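# Lower the held peg into the plate's hole

## Task

The left gripper starts out holding a peg a little above a plate, near the plate's hole. Get the peg down into that hole until it sits on the hole's bottom. The attempt fails if the peg is forced or wedged in with too much force.

## Robot and tools

Robot: two arms, left_arm and right_arm, each a six-joint arm ending in a two-finger gripper with a camera on the wrist. The left gripper already has the peg; the right arm is not needed and can stay still. Calibrated bases in the scene frame: left_arm at (-0.002, +0.321, -0.001) m, right_arm at (0, -0.302, +0.004) m.

Frame: everything uses the scene frame. Its origin is at table-top height, halfway between the two nominal bases. +z points up, +x points out over the table, and left_arm sits on the +y side. Image left and right do not match arm names. The gripper's fingers point along its own +z axis and open along its y axis. end_effector_position is the spot between the finger pads, about 1 cm back from the tips. Reported positions and orientations can be off by a few cm. Friction and gravity can leave a gripper resting about 1 cm from the commanded pose even with no contact.

Row format, shared by execute_actions and move: a single list of 14 numbers covering both arms, each in [-1, 1]. Order: left dx, dy, dz, rx, ry, rz, opening, then the same seven for right. dx..rz are offsets, not poses. They are measured from that arm's Hand target at the start of the action or move, along scene axes. 1.0 equals 0.6 m of translation or 180 degrees of rotation, so 0.01 is 6 mm. rx, ry, rz together form one rotation vector, applied about the Hand target's position. Opening is absolute: +1 is fully open (0.094 m) and -1 is closed. To keep holding the peg, always resend the current left opening; writing 0 there commands half open and may drop the peg. To hold an arm still, send zeros for its six pose numbers.

execute_actions(actions, cameras): actions is a list of actions. Each action is a list of up to 15 rows, one per 1/30 s step. If there are fewer rows, the last one is held until all 15 steps are done. Every row in an action counts from that action's start pose, not from the row before it, and repeating an offset in a later action moves the arm further. An empty list just returns the current state and images. cameras chooses which images come back: cam_left_wrist and/or cam_right_wrist; omitted means all, and [] means none.

move(target, speed, blend, opening_speed, blocking, cameras): runs a straight path toward target, which is either one 14-number row or a list of up to 15 rows. Every row is an offset from the same starting Hand targets. speed is in m/s, from 0.002 to 2.9, default 0.25; it can be one value or one per target. blend is a corner radius in m. opening_speed is the rate of the fingers on the -1..1 scale per second, at least 0.2. With blocking=false the call returns early while the move keeps running. A move takes at least 0.5 s and at most 10 s. It does not avoid obstacles. Higher speed means harder impacts, and a target set further past the contact point means a harder push. The result includes a 'move:' line: done (within 10 mm and 2 degrees), off_target, moving, held (a check withheld steps or the clearance check stopped the move), or fault. limits=paced means the commanded pose was clipped.

wait(seconds 0-10): lets time pass while the arms hold their commands. stop(): brakes a move that is running. zoom_image(camera, region [x0,y0,x1,y1] in pixels, at most 504x504): gives a close-up of the latest image from cam_left_wrist or cam_right_wrist; both images are 896x504. read_manual only returns licence text. finished_scene ends the scene for good, and the peg has to remain seated without the robot holding it.

Result lines: end_effector_position (m) and end_effector_quat_wxyz, Hand target (the last commanded pose after clipping; the next offsets start from here), Tool commands, grip_measured (opening on the -1..1 scale), grip_effort_nm (gripper motor effort, negative means closing; not a finger force), Joint positions, Joint velocities (can read 'within noise'), and Joint torques (joints 1-3 wrap around at ±28 N m). When an arm is blocked by contact, it keeps pushing. To release, command a target back on the near side of the gripper. Orientation commands are clipped to within 40 degrees of the measured orientation for each step.

Suggested order: look at both cameras and zoom in on the hole. Line up the peg's x and y with the hole in small steps. Then lower it slowly (low speed, a few mm per step), watching z and the torques for contact. Stop once the peg rests on the bottom without pushing. Only after that, open the gripper (for example +1), lift straight up, and finish.

Things to avoid: ramming or wedging the peg in, which fails the attempt. Fast moves. Pressing toward poses that cannot be reached, which heats the motors (MOTOR HOT at 75 °C, a fault fold at 90 °C). Dropping the peg or letting it leave the table. Contact between the two arms. Hitting the bar, plate and rail near the bases, which can stand up to 3 cm above the table. Passing close to an arm's own base.

Each tool is called after ">>>" as name([rows], argument=value, ...), one row to a line, values as JSON.

## Session

>>> execute_actions(actions=[])

Scene clock: 0.00 s.
left_arm: end_effector_position=(+0.2786, +0.1627, +0.1127) grip_measured=-0.086 grip_effort_nm=n/a end_effector_quat_wxyz=(+0.007, +0.864, +0.503, -0.022) | right_arm: end_effector_position=(+0.3987, -0.3076, +0.3943) grip_measured=+1.000 grip_effort_nm=n/a end_effector_quat_wxyz=(+0.692, +0.006, +0.722, -0.006)
Joint positions: left_arm=[-0.517 1.76 1.472 -1.284 0.017 1.572 0.043] | right_arm=[0 1.047 1.047 0 0 0 0.094]
Joint velocities: within noise
Joint torques (N m): no reading
Motor temperatures (°C): left_arm=[29 36 32 36 29 27 30] | right_arm=[27 36 33 36 27 28 27]
Heat: left arm: 36 °C; right arm: 36 °C.
Hand target: left_arm +0.2795, +0.1597, +0.1222; +0.020, +0.865, +0.501, -0.019 | right_arm +0.3953, -0.3075, +0.3984; +0.694, +0.006, +0.720, -0.006
Tool commands: left_gripper/opening=-1.0 right_gripper/opening=+1.0

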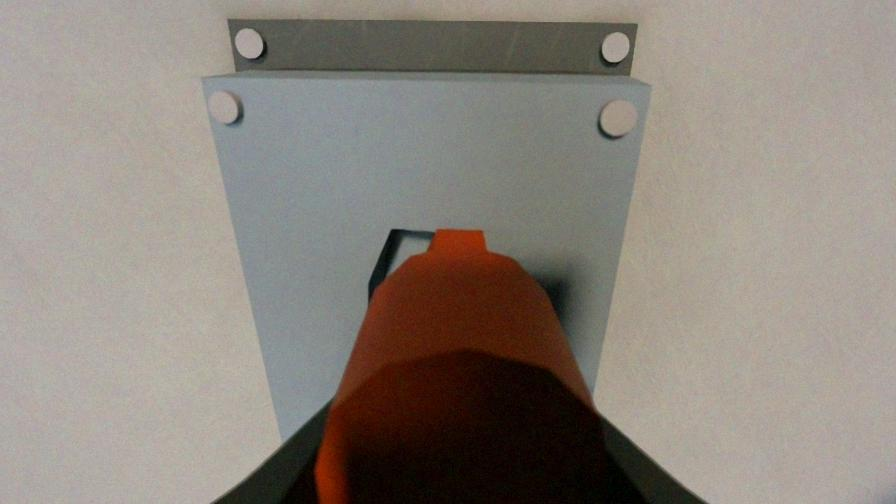

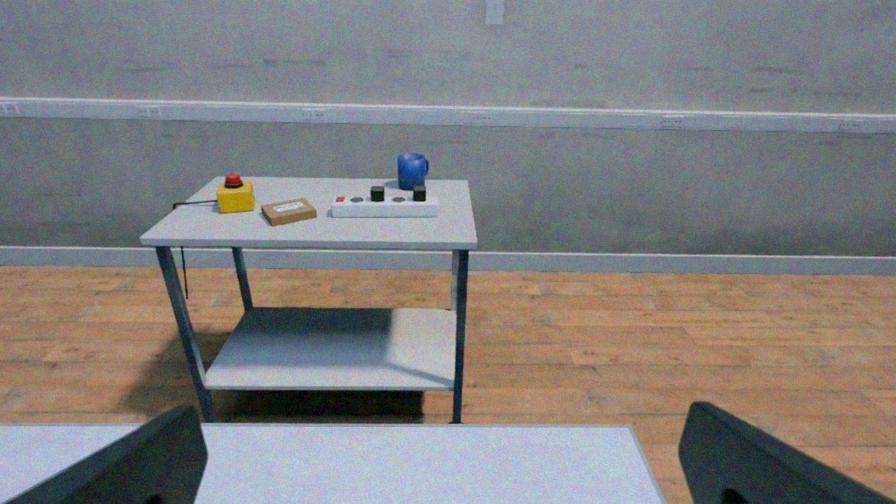

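>>> zoom_image(camera="cam_left_wrist", region=[300, 180, 640, 400])

Scaled by 1.482 from the camera's 896x504 image, which has a finer 1280x720 frame.

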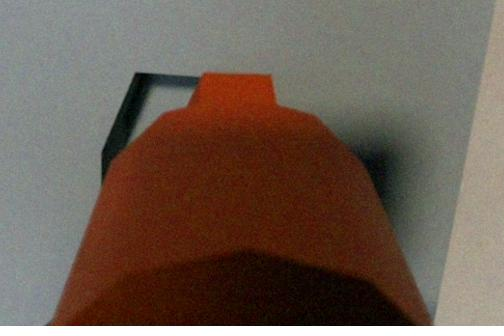

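>>> move(target=[0, 0, 0.05, 0, 0, 0, -1, -0.192, 0.55, -0.512, 0, 0, 0.5, 1], speed=0.25)

Scene clock: 77.53 s.
left_arm: end_effector_position=(+0.2774, +0.1641, +0.1369) grip_measured=-0.085 grip_effort_nm=-0.999 end_effector_quat_wxyz=(+0.003, +0.864, +0.503, -0.024) | right_arm: end_effector_position=(+0.2812, +0.0185, +0.0902) grip_measured=+1.000 grip_effort_nm=-0.007 end_effector_quat_wxyz=(+0.489, -0.497, +0.528, +0.486)
Joint positions: left_arm=[-0.517 1.76 1.567 -1.387 0.017 1.572 0.043] | right_arm=[0.499 2.072 0.622 1.349 -1.05 -0.102 0.094]
Joint velocities: within noise
Joint torques (N m): left_arm=[-0.39 -9.44 8.57 -0.05 0.11 -0.02] | right_arm=[0.62 -6.89 5.37 1.82 -0.16 -0.09]
Motor temperatures (°C): left_arm=[28 39 34 33 28 27 32] | right_arm=[27 35 34 41 26 28 27]
Heat: left arm: 39 °C; right arm: 41 °C.
Hand target: left_arm +0.2795, +0.1596, +0.1523; +0.020, +0.865, +0.501, -0.019 | right_arm +0.2803, +0.0225, +0.0915; +0.495, -0.505, +0.513, +0.486
Off the commanded pose: left_arm 0.016 m, 2 deg | right_arm 0.004 m, 2 deg.
move: off_target (left_arm)
camera_calibration:
cam_left_wrist: T_world_to_cam=[[-0.878105, 0.478455, -0.00362459, 0.168888], [0.441718, 0.813547, 0.378187, -0.269636], [0.183894, 0.330487, -0.925722, 0.108719], [0, 0, 0, 1]] pos_world=[0.247412, 0.102626, 0.203229]
cam_right_wrist: T_world_to_cam=[[0.998289, -0.0553038, -0.0189905, -0.276582], [-0.0404846, -0.419367, -0.906914, 0.14527], [0.0421918, 0.906131, -0.420888, 0.094072], [0, 0, 0, 1]] pos_world=[0.278021, -0.0396163, 0.166088]

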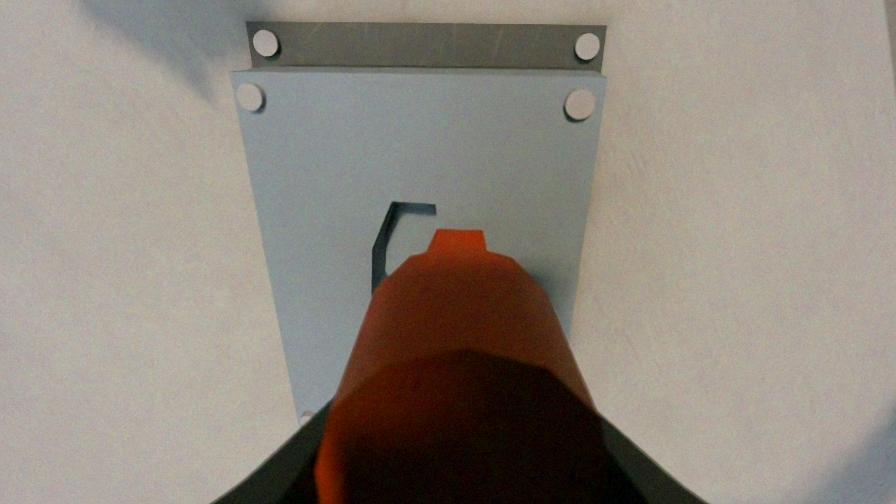

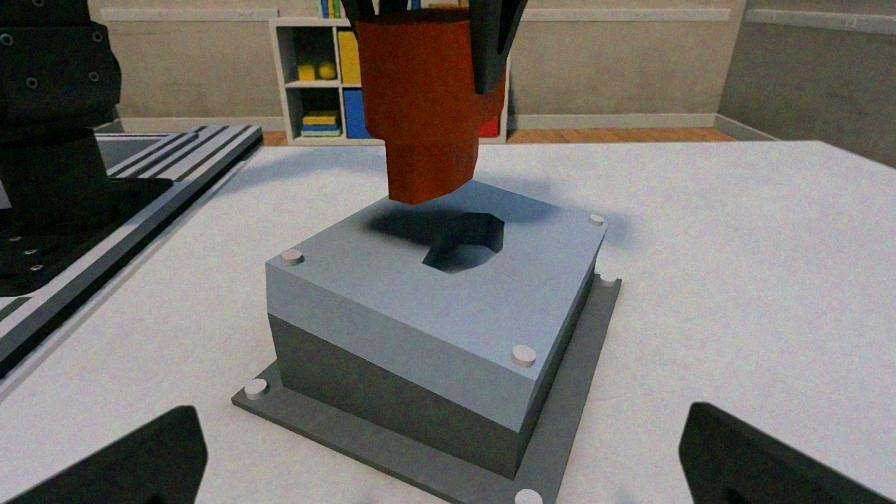

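>>> zoom_image(camera="cam_right_wrist", region=[260, 0, 640, 340])

>>> zoom_image(camera="cam_right_wrist", region=[340, 100, 560, 290])

>>> zoom_image(camera="cam_left_wrist", region=[320, 170, 600, 350])

Scaled by 1.326 from the camera's 896x504 image, which has a finer 1280x720 frame.

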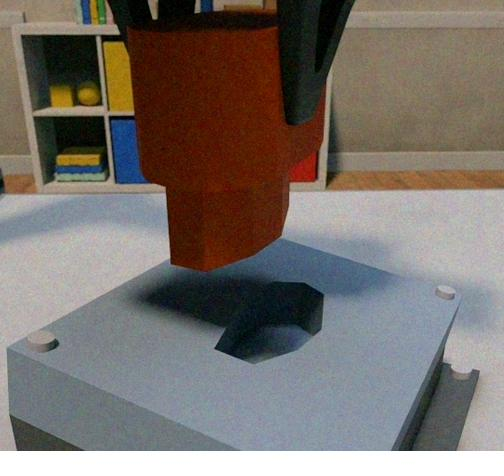

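Scaled by 2.291 from the camera's 896x504 image, which has a finer 1280x720 frame.

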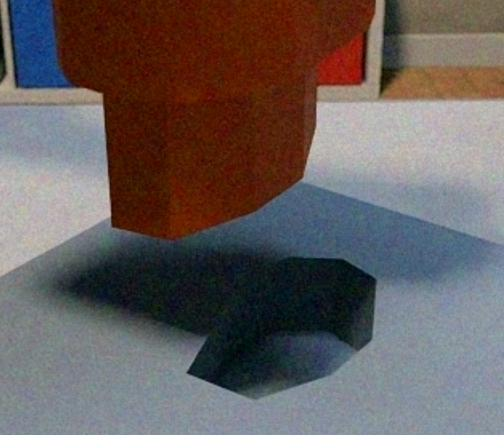

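Scaled by 1.800 from the camera's 896x504 image, which has a finer 1280x720 frame.

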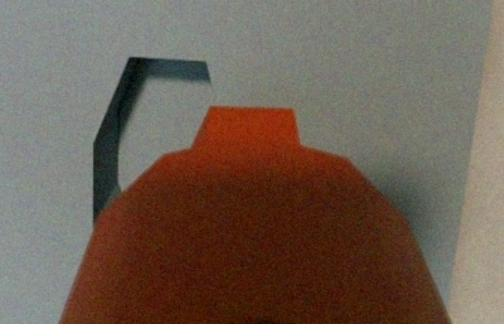

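>>> zoom_image(camera="cam_right_wrist", region=[230, 170, 630, 500])

Scaled by 1.260 from the camera's 896x504 image, which has a finer 1280x720 frame.

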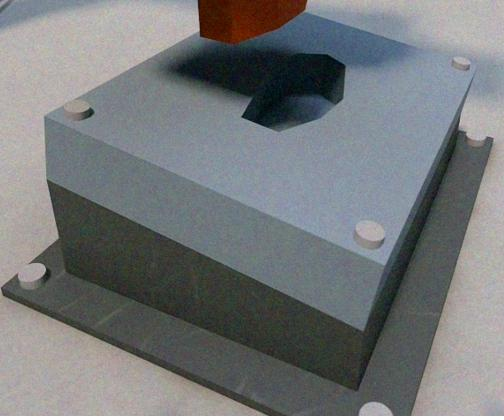

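>>> zoom_image(camera="cam_right_wrist", region=[410, 200, 520, 285])

>>> zoom_image(camera="cam_right_wrist", region=[375, 125, 500, 215])

>>> zoom_image(camera="cam_left_wrist", region=[360, 190, 500, 300])

Scaled by 4.582 from the camera's 896x504 image, which has a finer 1280x720 frame.

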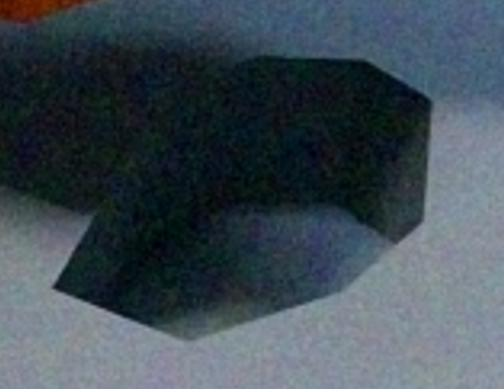

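Scaled by 4.032 from the camera's 896x504 image, which has a finer 1280x720 frame.

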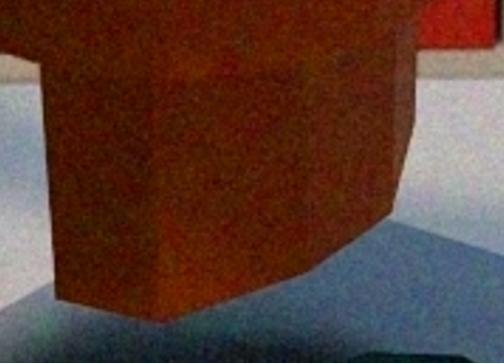

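Scaled by 3.600 from the camera's 896x504 image, which has a finer 1280x720 frame.

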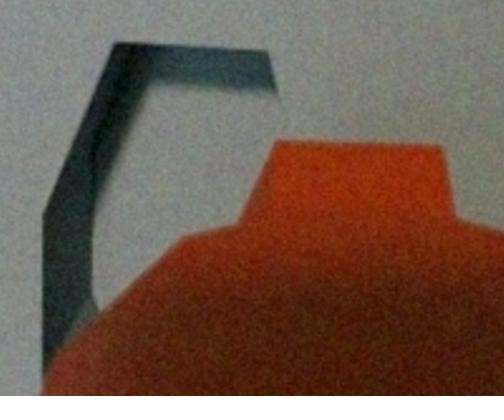

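>>> zoom_image(camera="cam_right_wrist", region=[540, 190, 640, 300])

>>> zoom_image(camera="cam_right_wrist", region=[220, 240, 320, 420])

>>> zoom_image(camera="cam_right_wrist", region=[470, 340, 590, 504])

Scaled by 4.582 from the camera's 896x504 image, which has a finer 1280x720 frame.

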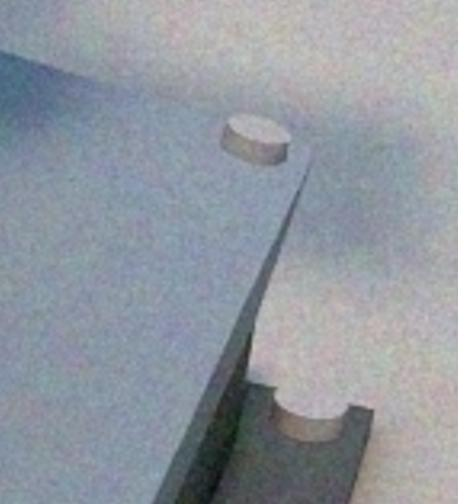

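Scaled by 2.800 from the camera's 896x504 image, which has a finer 1280x720 frame.

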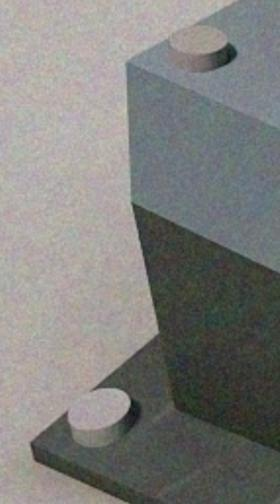

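Scaled by 3.073 from the camera's 896x504 image, which has a finer 1280x720 frame.

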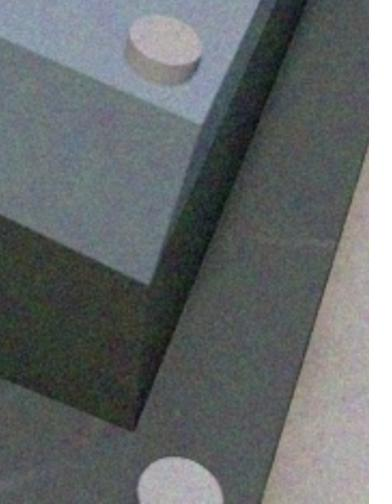

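>>> zoom_image(camera="cam_left_wrist", region=[220, 10, 320, 130])

>>> zoom_image(camera="cam_left_wrist", region=[540, 10, 640, 130])

>>> zoom_image(camera="cam_left_wrist", region=[240, 320, 360, 440])

>>> zoom_image(camera="cam_left_wrist", region=[520, 240, 640, 380])

Scaled by 4.200 from the camera's 896x504 image, which has a finer 1280x720 frame.

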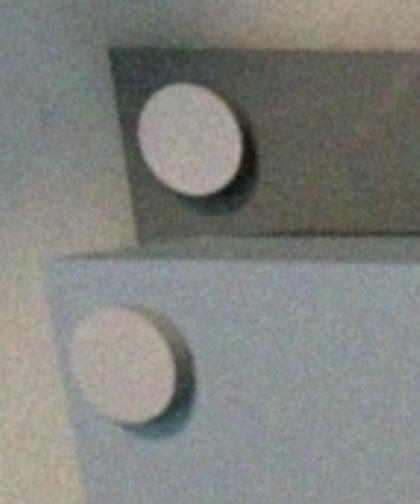

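Scaled by 4.200 from the camera's 896x504 image, which has a finer 1280x720 frame.

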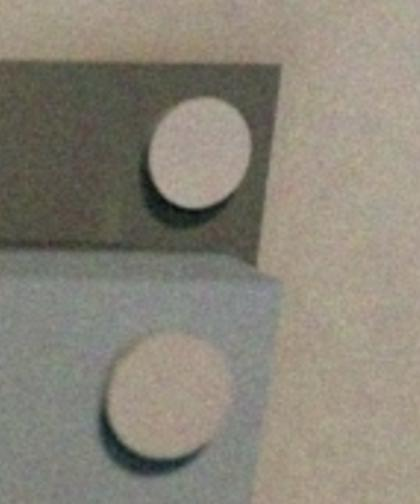

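Scaled by 4.200 from the camera's 896x504 image, which has a finer 1280x720 frame.

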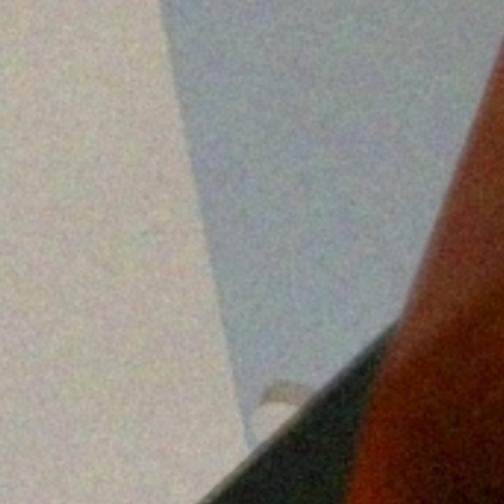

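Scaled by 3.600 from the camera's 896x504 image, which has a finer 1280x720 frame.

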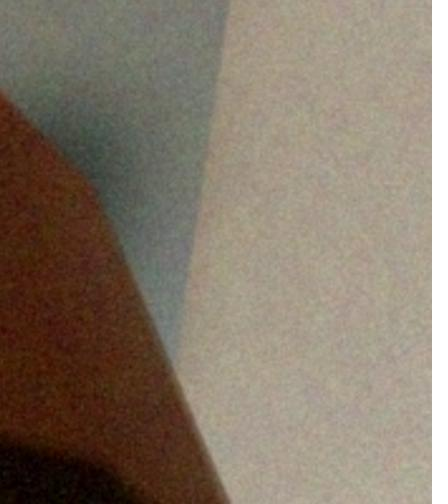

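>>> zoom_image(camera="cam_right_wrist", region=[415, 205, 515, 280])

>>> zoom_image(camera="cam_left_wrist", region=[362, 192, 452, 302])

Scaled by 5.040 from the camera's 896x504 image, which has a finer 1280x720 frame.

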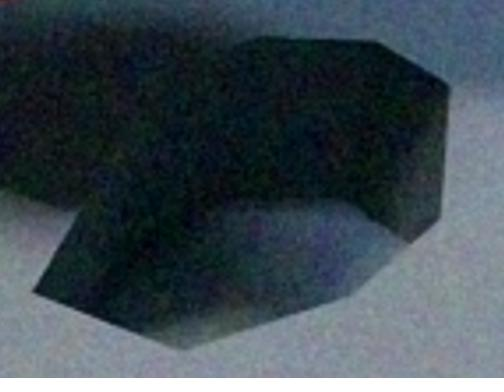

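Scaled by 4.582 from the camera's 896x504 image, which has a finer 1280x720 frame.

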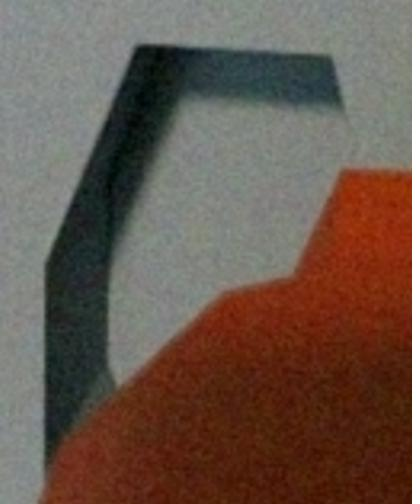

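>>> zoom_image(camera="cam_right_wrist", region=[300, 170, 400, 250])

>>> zoom_image(camera="cam_right_wrist", region=[465, 165, 565, 225])

Scaled by 5.040 from the camera's 896x504 image, which has a finer 1280x720 frame.

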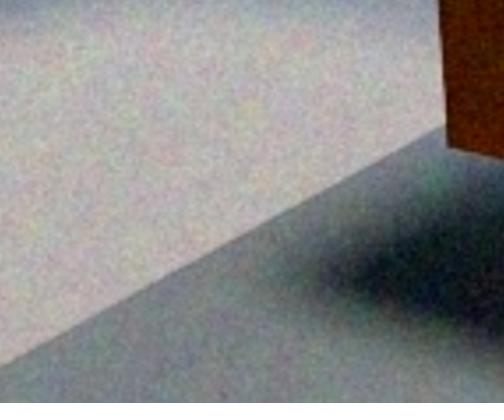

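Scaled by 5.040 from the camera's 896x504 image, which has a finer 1280x720 frame.

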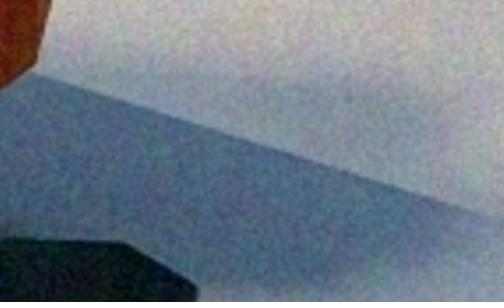

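>>> move(target=[0.0358, -0.0258, -0.0033, 0.0293, 0.0536, 0, -1, 0, 0, 0, 0, 0, 0, 1], speed=0.1)

Scene clock: 467.37 s.
left_arm: end_effector_position=(+0.3016, +0.1506, +0.1428) grip_measured=-0.085 grip_effort_nm=-0.999 end_effector_quat_wxyz=(-0.030, +0.861, +0.506, -0.043) | right_arm: end_effector_position=(+0.2812, +0.0185, +0.0903) grip_measured=+1.000 grip_effort_nm=-0.002 end_effector_quat_wxyz=(+0.489, -0.497, +0.528, +0.486)
Joint positions: left_arm=[-0.517 1.951 1.835 -1.54 0.017 1.563 0.043] | right_arm=[0.499 2.072 0.622 1.35 -1.05 -0.102 0.094]
Joint velocities: within noise
Joint torques (N m): left_arm=[-0.76 -8.9 8.27 -0.27 0.13 -0.06] | right_arm=[0.64 -6.9 5.38 1.83 -0.17 -0.08]
Motor temperatures (°C): left_arm=[27 39 35 27 27 26 32] | right_arm=[26 34 31 42 25 27 27]
Heat: left arm: 39 °C; right arm: 42 °C.
Hand target: left_arm +0.3009, +0.1442, +0.1502; -0.062, +0.860, +0.501, -0.068 | right_arm +0.2803, +0.0225, +0.0915; +0.495, -0.505, +0.513, +0.486
Off the commanded pose: left_arm 0.010 m, 5 deg | right_arm 0.004 m, 2 deg.
joint sent to its limit (left arm) — joint 4 (wrist pitch), lower limit. The joint targets are off in orientation, not in position.
move: off_target (left_arm)
camera_calibration:
cam_left_wrist: T_world_to_cam=[[-0.879164, 0.470962, 0.0725676, 0.187117], [0.461084, 0.802316, 0.379065, -0.275859], [0.120303, 0.36672, -0.92252, 0.127462], [0, 0, 0, 1]] pos_world=[0.276366, 0.0864582, 0.208576]
cam_right_wrist: T_world_to_cam=[[0.99829, -0.0553819, -0.0187311, -0.276526], [-0.0402762, -0.419247, -0.906979, 0.145313], [0.0423773, 0.906182, -0.42076, 0.0940473], [0, 0, 0, 1]] pos_world=[0.27792, -0.0396164, 0.166188]

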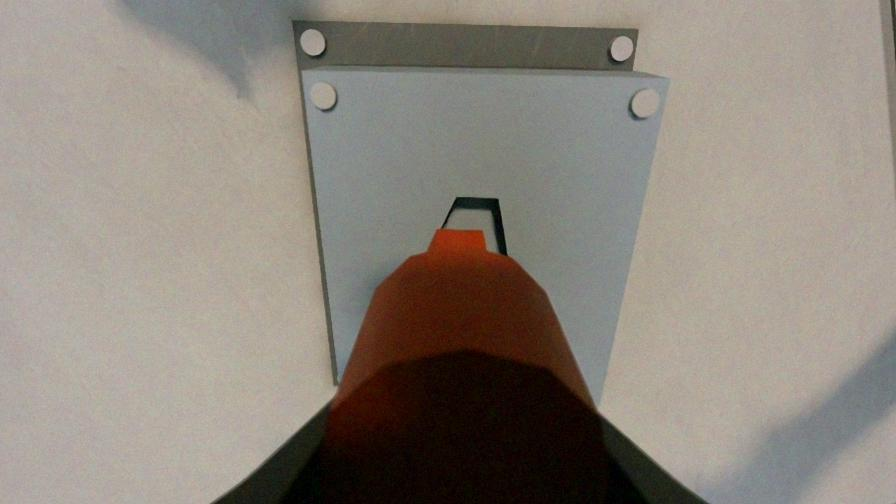

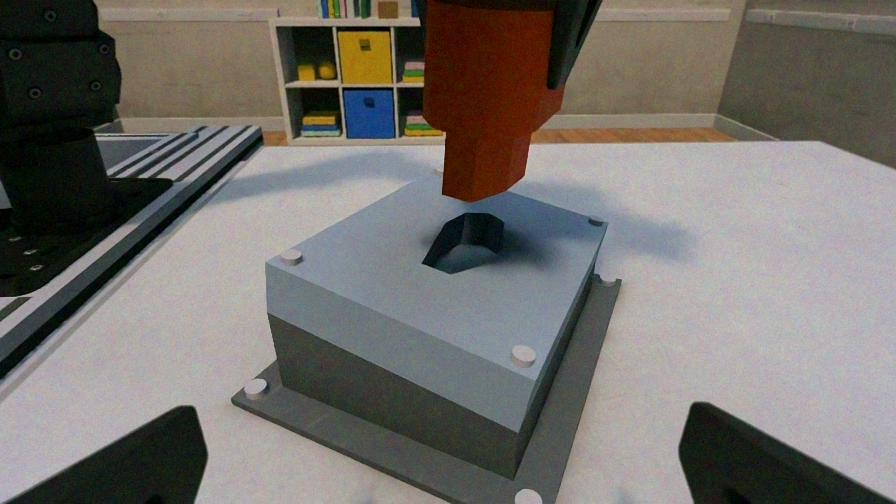

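>>> zoom_image(camera="cam_right_wrist", region=[415, 110, 545, 290])

>>> zoom_image(camera="cam_left_wrist", region=[410, 180, 540, 300])

Scaled by 2.800 from the camera's 896x504 image, which has a finer 1280x720 frame.

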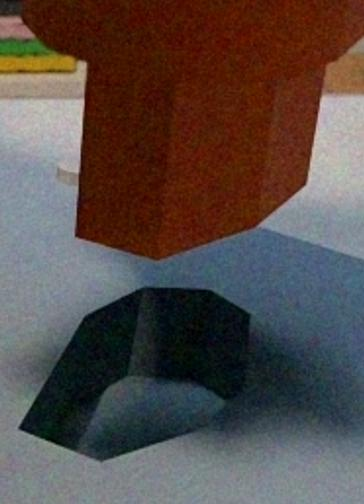

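Scaled by 3.877 from the camera's 896x504 image, which has a finer 1280x720 frame.

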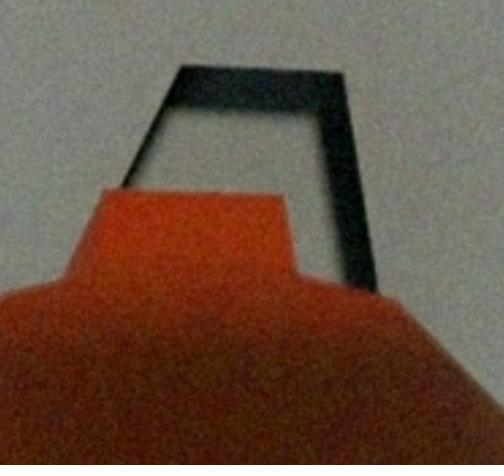

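>>> move(target=[-0.0062, -0.0032, -0.0197, 0, 0, 0, -1, 0, 0, 0, 0, 0, 0, 1], speed=0.05)

Scene clock: 620.83 s.
left_arm: end_effector_position=(+0.3003, +0.1479, +0.1340) grip_measured=-0.085 grip_effort_nm=-0.989 end_effector_quat_wxyz=(-0.042, +0.860, +0.505, -0.050) | right_arm: end_effector_position=(+0.2812, +0.0185, +0.0903) grip_measured=+1.000 grip_effort_nm=-0.002 end_effector_quat_wxyz=(+0.489, -0.497, +0.528, +0.486)
Joint positions: left_arm=[-0.525 1.978 1.835 -1.542 0.017 1.555 0.043] | right_arm=[0.499 2.072 0.622 1.35 -1.05 -0.102 0.094]
Joint velocities: within noise
Joint torques (N m): left_arm=[-0.85 -9.07 7.09 -0.31 0.16 -0.05] | right_arm=[0.68 -6.89 5.37 1.82 -0.16 -0.09]
Motor temperatures (°C): left_arm=[27 38 33 26 27 26 32] | right_arm=[26 34 31 42 25 27 27]
Heat: left arm: 38 °C; right arm: 42 °C.
Hand target: left_arm +0.2973, +0.1422, +0.1385; -0.062, +0.860, +0.501, -0.068 | right_arm +0.2803, +0.0225, +0.0914; +0.495, -0.505, +0.513, +0.486
Off the commanded pose: left_arm 0.008 m, 3 deg | right_arm 0.004 m, 2 deg.
joint sent to its limit (left arm) — joint 4 (wrist pitch), lower limit. The joint targets are off in orientation, not in position.
move: off_target (left_arm)
camera_calibration:
cam_left_wrist: T_world_to_cam=[[-0.876453, 0.470738, 0.101176, 0.183243], [0.471383, 0.796076, 0.379553, -0.271955], [0.0981259, 0.380353, -0.919621, 0.124808], [0, 0, 0, 1]] pos_world=[0.276552, 0.0827661, 0.199458]
cam_right_wrist: T_world_to_cam=[[0.99829, -0.0553819, -0.0187311, -0.276526], [-0.0402762, -0.419247, -0.906979, 0.145313], [0.0423773, 0.906182, -0.42076, 0.0940473], [0, 0, 0, 1]] pos_world=[0.27792, -0.0396164, 0.166188]

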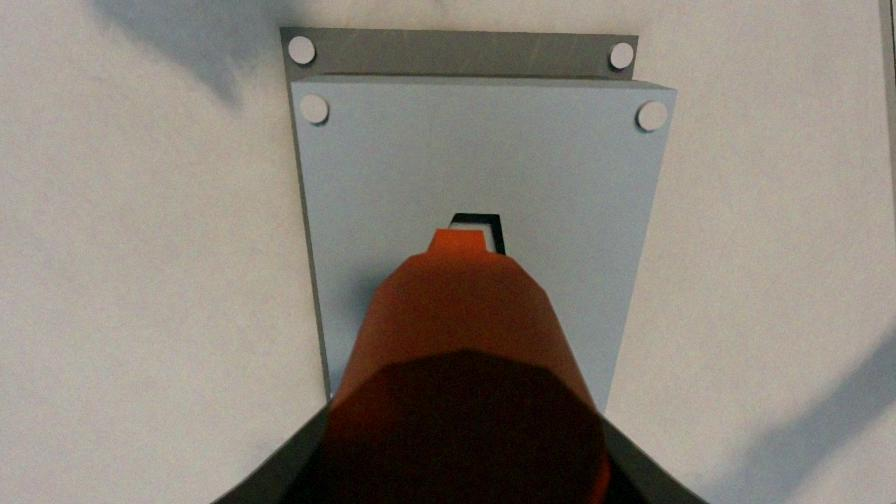

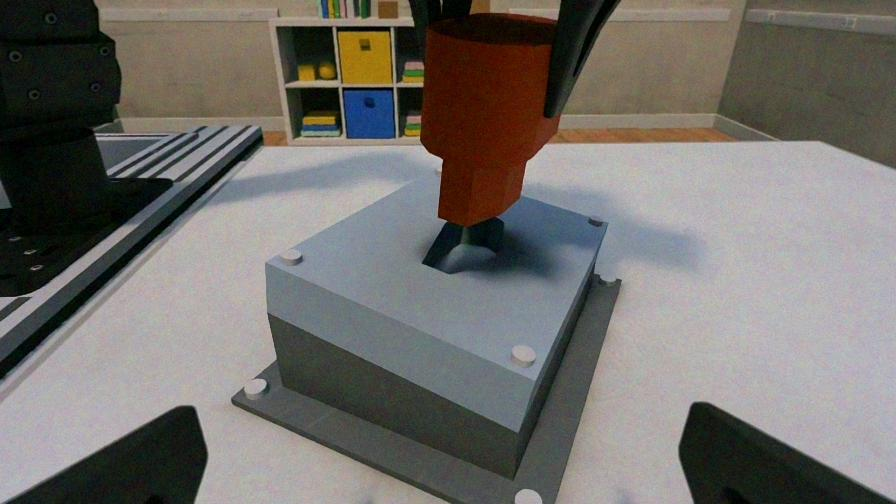

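>>> wait(seconds=0.1)

Scene clock: 648.43 s.
left_arm: end_effector_position=(+0.3003, +0.1479, +0.1340) grip_measured=-0.085 grip_effort_nm=-0.989 end_effector_quat_wxyz=(-0.042, +0.860, +0.505, -0.050) | right_arm: end_effector_position=(+0.2812, +0.0185, +0.0903) grip_measured=+1.000 grip_effort_nm=-0.012 end_effector_quat_wxyz=(+0.489, -0.497, +0.528, +0.486)
Joint positions: left_arm=[-0.525 1.978 1.835 -1.542 0.017 1.555 0.043] | right_arm=[0.499 2.072 0.622 1.35 -1.05 -0.102 0.094]
Joint velocities: within noise
Joint torques (N m): left_arm=[-0.77 -9.05 7.13 -0.32 0.17 -0.05] | right_arm=[0.68 -6.87 5.35 1.82 -0.16 -0.09]
Motor temperatures (°C): left_arm=[26 37 33 26 27 26 32] | right_arm=[26 34 31 42 25 27 27]
Heat: left arm: 37 °C; right arm: 42 °C.
Hand target: left_arm +0.2973, +0.1422, +0.1385; -0.062, +0.860, +0.501, -0.068 | right_arm +0.2803, +0.0225, +0.0914; +0.495, -0.505, +0.513, +0.486
Tool commands: left_gripper/opening=-1.0 right_gripper/opening=+1.0
Off the commanded pose: left_arm 0.008 m, 3 deg | right_arm 0.004 m, 2 deg.
wait: 0.10 s; at rest from the start
camera_calibration:
cam_left_wrist: T_world_to_cam=[[-0.876635, 0.470399, 0.101172, 0.183322], [0.471063, 0.796217, 0.379656, -0.271899], [0.0980349, 0.380479, -0.919579, 0.124815], [0, 0, 0, 1]] pos_world=[0.276552, 0.0827667, 0.199458]
cam_right_wrist: T_world_to_cam=[[0.99829, -0.0553819, -0.0187311, -0.276526], [-0.0402762, -0.419247, -0.906979, 0.145313], [0.0423773, 0.906182, -0.42076, 0.0940473], [0, 0, 0, 1]] pos_world=[0.27792, -0.0396164, 0.166188]

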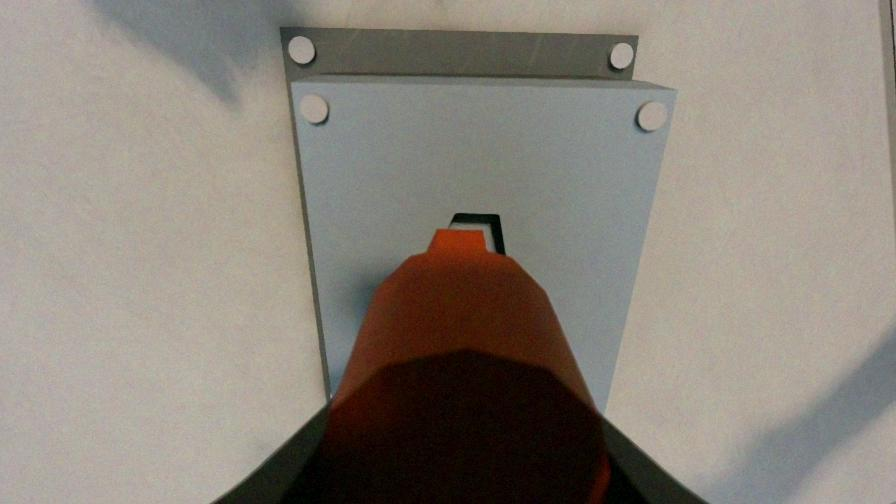

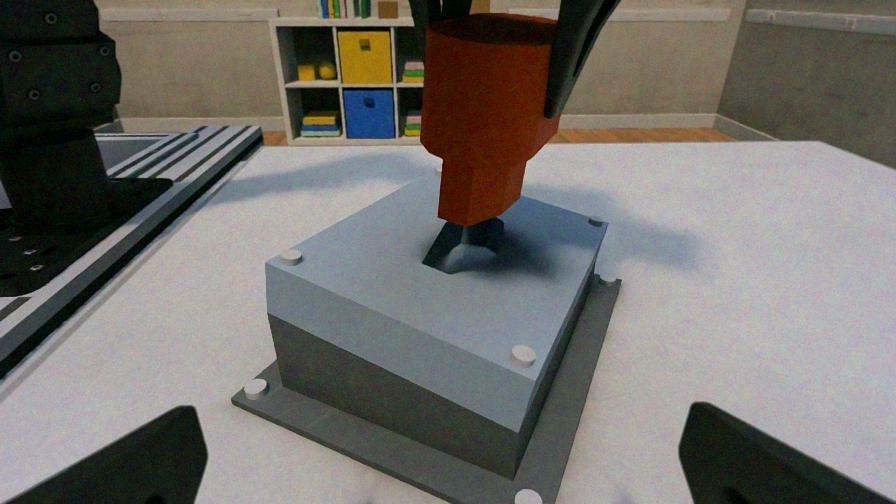

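>>> zoom_image(camera="cam_left_wrist", region=[400, 190, 540, 270])

>>> zoom_image(camera="cam_right_wrist", region=[400, 130, 580, 290])

Scaled by 3.600 from the camera's 896x504 image, which has a finer 1280x720 frame.

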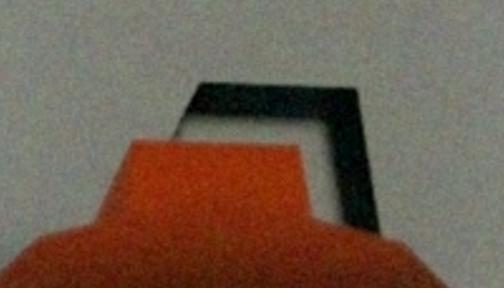

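Scaled by 2.800 from the camera's 896x504 image, which has a finer 1280x720 frame.

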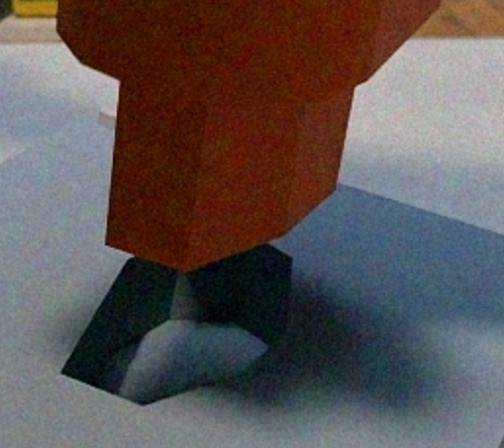

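>>> zoom_image(camera="cam_right_wrist", region=[425, 140, 535, 240])

>>> zoom_image(camera="cam_right_wrist", region=[400, 0, 600, 180])

Scaled by 4.582 from the camera's 896x504 image, which has a finer 1280x720 frame.

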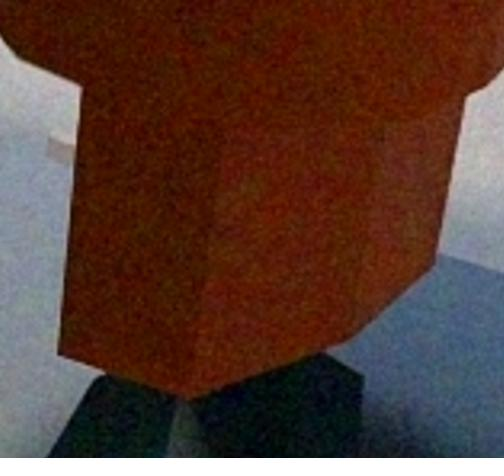

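Scaled by 2.520 from the camera's 896x504 image, which has a finer 1280x720 frame.

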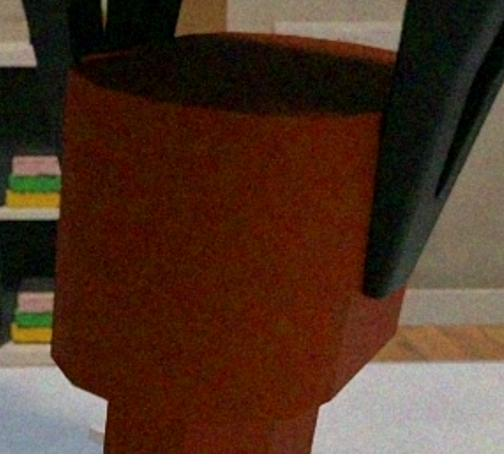

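>>> zoom_image(camera="cam_right_wrist", region=[225, 240, 345, 400])

>>> zoom_image(camera="cam_right_wrist", region=[460, 340, 600, 504])

>>> zoom_image(camera="cam_right_wrist", region=[540, 190, 660, 330])

Scaled by 3.150 from the camera's 896x504 image, which has a finer 1280x720 frame.

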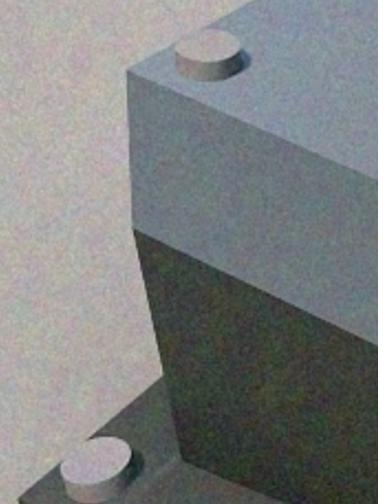

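Scaled by 3.073 from the camera's 896x504 image, which has a finer 1280x720 frame.

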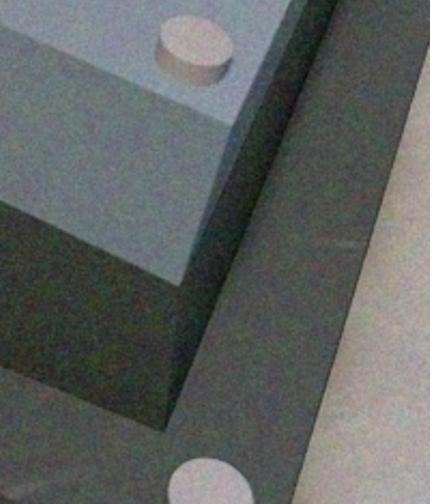

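Scaled by 3.600 from the camera's 896x504 image, which has a finer 1280x720 frame.

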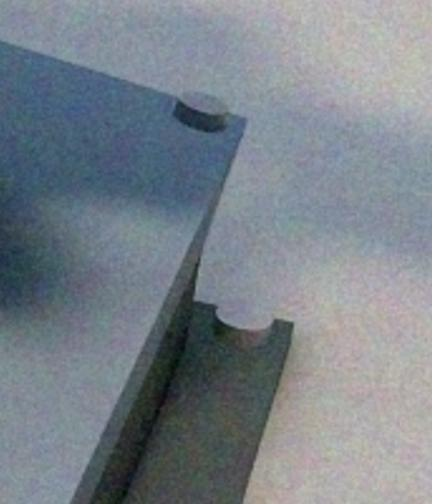

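>>> zoom_image(camera="cam_left_wrist", region=[270, 15, 390, 135])

>>> zoom_image(camera="cam_left_wrist", region=[590, 20, 700, 140])

>>> zoom_image(camera="cam_left_wrist", region=[290, 330, 410, 450])

>>> zoom_image(camera="cam_left_wrist", region=[550, 330, 670, 450])

Scaled by 4.200 from the camera's 896x504 image, which has a finer 1280x720 frame.

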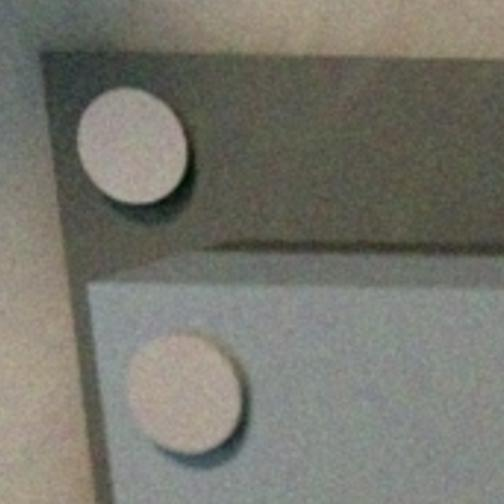

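Scaled by 4.200 from the camera's 896x504 image, which has a finer 1280x720 frame.

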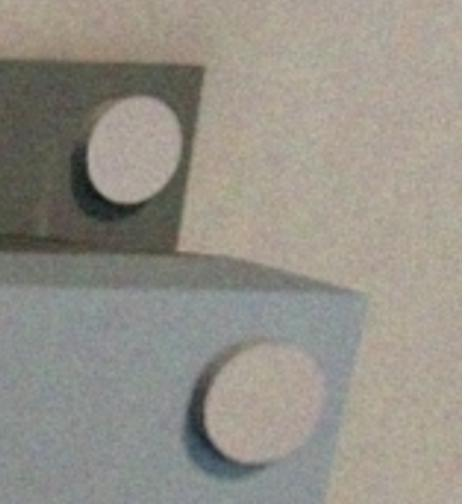

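Scaled by 4.200 from the camera's 896x504 image, which has a finer 1280x720 frame.

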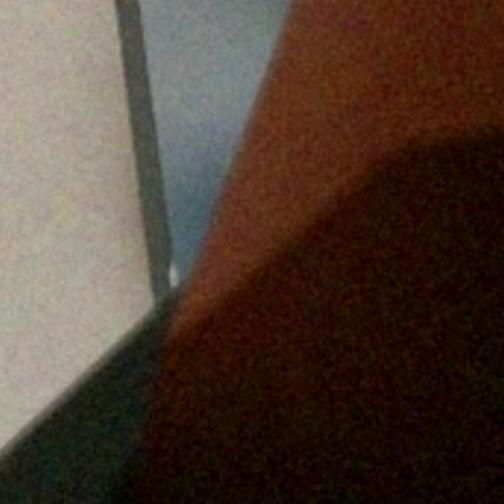

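Scaled by 4.200 from the camera's 896x504 image, which has a finer 1280x720 frame.

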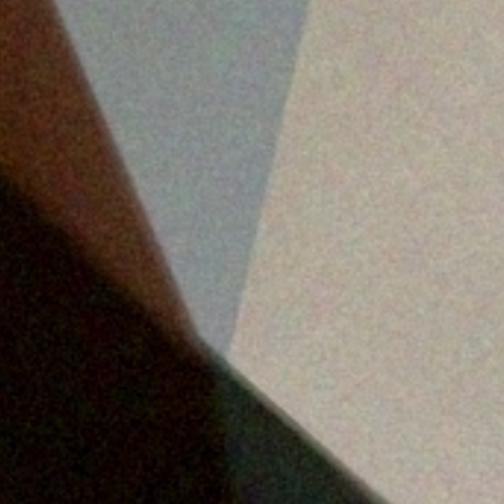

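>>> zoom_image(camera="cam_left_wrist", region=[320, 215, 620, 420])

>>> zoom_image(camera="cam_left_wrist", region=[320, 240, 460, 340])

>>> zoom_image(camera="cam_left_wrist", region=[480, 240, 620, 340])

Scaled by 1.680 from the camera's 896x504 image, which has a finer 1280x720 frame.

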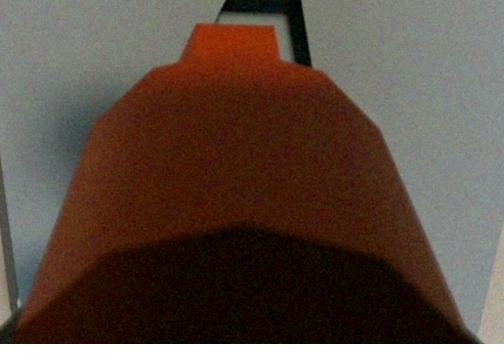

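Scaled by 3.600 from the camera's 896x504 image, which has a finer 1280x720 frame.

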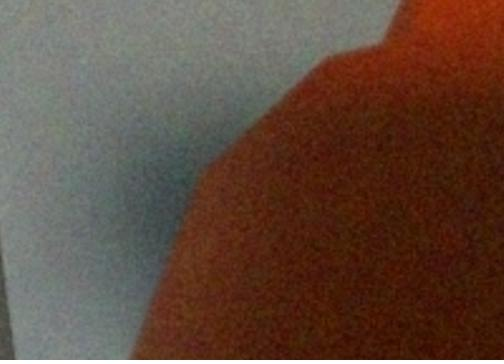

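Scaled by 3.600 from the camera's 896x504 image, which has a finer 1280x720 frame.

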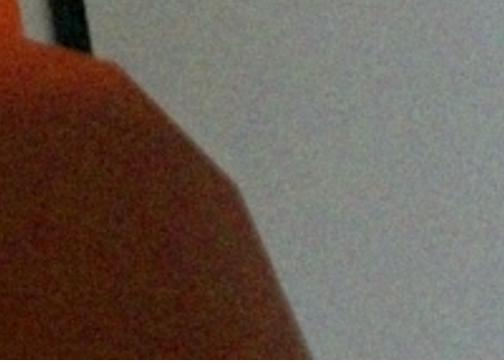

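>>> zoom_image(camera="cam_left_wrist", region=[310, 310, 400, 430])

>>> zoom_image(camera="cam_left_wrist", region=[540, 310, 630, 430])

Scaled by 4.200 from the camera's 896x504 image, which has a finer 1280x720 frame.

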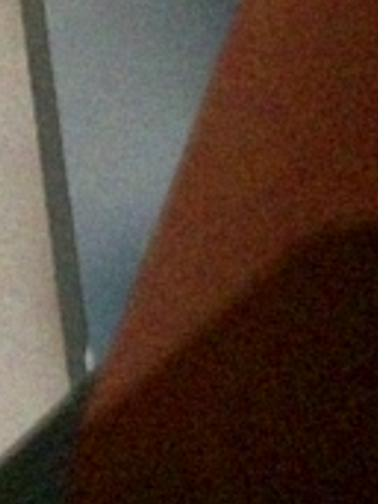

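Scaled by 4.200 from the camera's 896x504 image, which has a finer 1280x720 frame.

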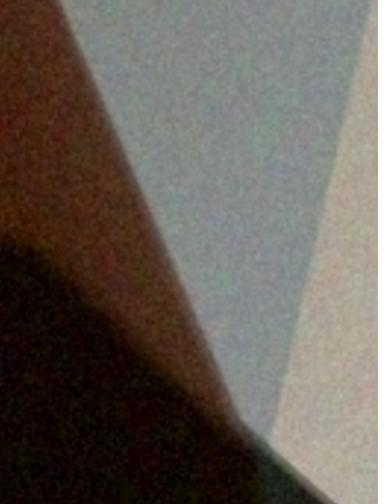

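>>> zoom_image(camera="cam_right_wrist", region=[410, 210, 520, 285])

>>> zoom_image(camera="cam_right_wrist", region=[430, 190, 530, 240])

Scaled by 4.582 from the camera's 896x504 image, which has a finer 1280x720 frame.

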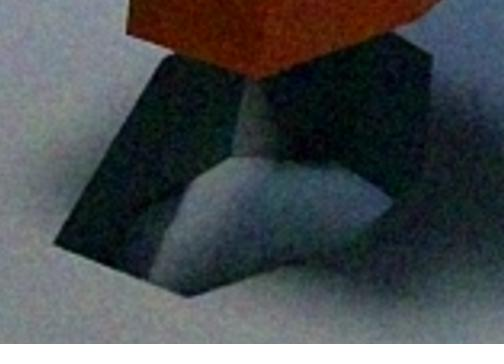

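Scaled by 5.040 from the camera's 896x504 image, which has a finer 1280x720 frame.

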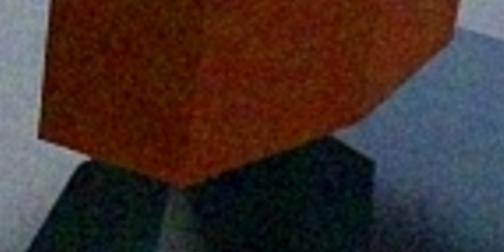

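>>> move([
  [0.00067, 0.01567, -0.01983, -0.01609, 0.00935, 0.01038, -1, 0, 0, 0, 0, 0, 0, 1],
], speed=0.04)

Scene clock: 1076.80 s.
left_arm: end_effector_position=(+0.3030, +0.1515, +0.1273) grip_measured=-0.085 grip_effort_nm=-0.994 end_effector_quat_wxyz=(-0.037, +0.853, +0.515, -0.079) | right_arm: end_effector_position=(+0.2812, +0.0185, +0.0903) grip_measured=+1.000 grip_effort_nm=-0.002 end_effector_quat_wxyz=(+0.489, -0.497, +0.528, +0.486)
Joint positions: left_arm=[-0.484 1.999 1.835 -1.542 0.069 1.574 0.043] | right_arm=[0.499 2.072 0.622 1.35 -1.05 -0.102 0.094]
Joint velocities: within noise
Joint torques (N m): left_arm=[0.18 -9.25 5.35 -0.35 0.26 0.06] | right_arm=[0.65 -6.89 5.37 1.82 -0.17 -0.08]
Motor temperatures (°C): left_arm=[26 37 32 26 27 26 32] | right_arm=[26 33 30 42 25 27 27]
Heat: left arm: 37 °C; right arm: 42 °C.
Hand target: left_arm +0.2977, +0.1516, +0.1266; -0.046, +0.852, +0.512, -0.095 | right_arm +0.2803, +0.0225, +0.0914; +0.495, -0.505, +0.513, +0.486
Off the commanded pose: left_arm 0.005 m, 2 deg | right_arm 0.004 m, 2 deg.
joint sent to its limit (left arm) — joint 4 (wrist pitch), lower limit. The joint targets still meet the commanded pose.
move: done
camera_calibration:
cam_left_wrist: T_world_to_cam=[[-0.884326, 0.450233, 0.123523, 0.187194], [0.464516, 0.821979, 0.329506, -0.269056], [0.046821, 0.34877, -0.936038, 0.139352], [0, 0, 0, 1]] pos_world=[0.283997, 0.0882755, 0.195972]
cam_right_wrist: T_world_to_cam=[[0.99829, -0.0553819, -0.0187311, -0.276526], [-0.0402762, -0.419247, -0.906979, 0.145313], [0.0423773, 0.906182, -0.42076, 0.0940473], [0, 0, 0, 1]] pos_world=[0.27792, -0.0396164, 0.166188]

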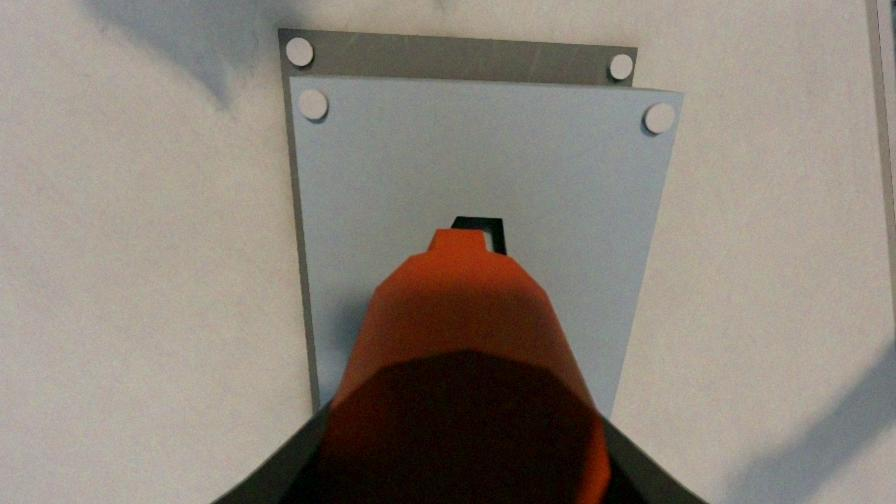

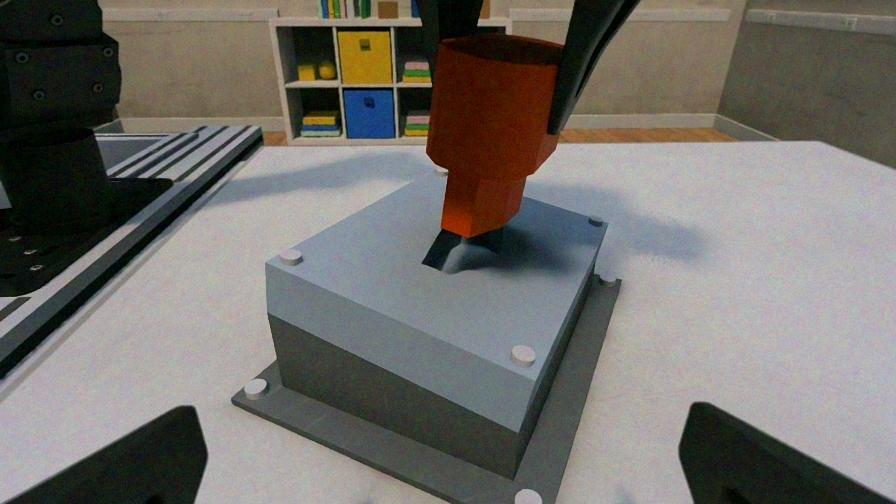

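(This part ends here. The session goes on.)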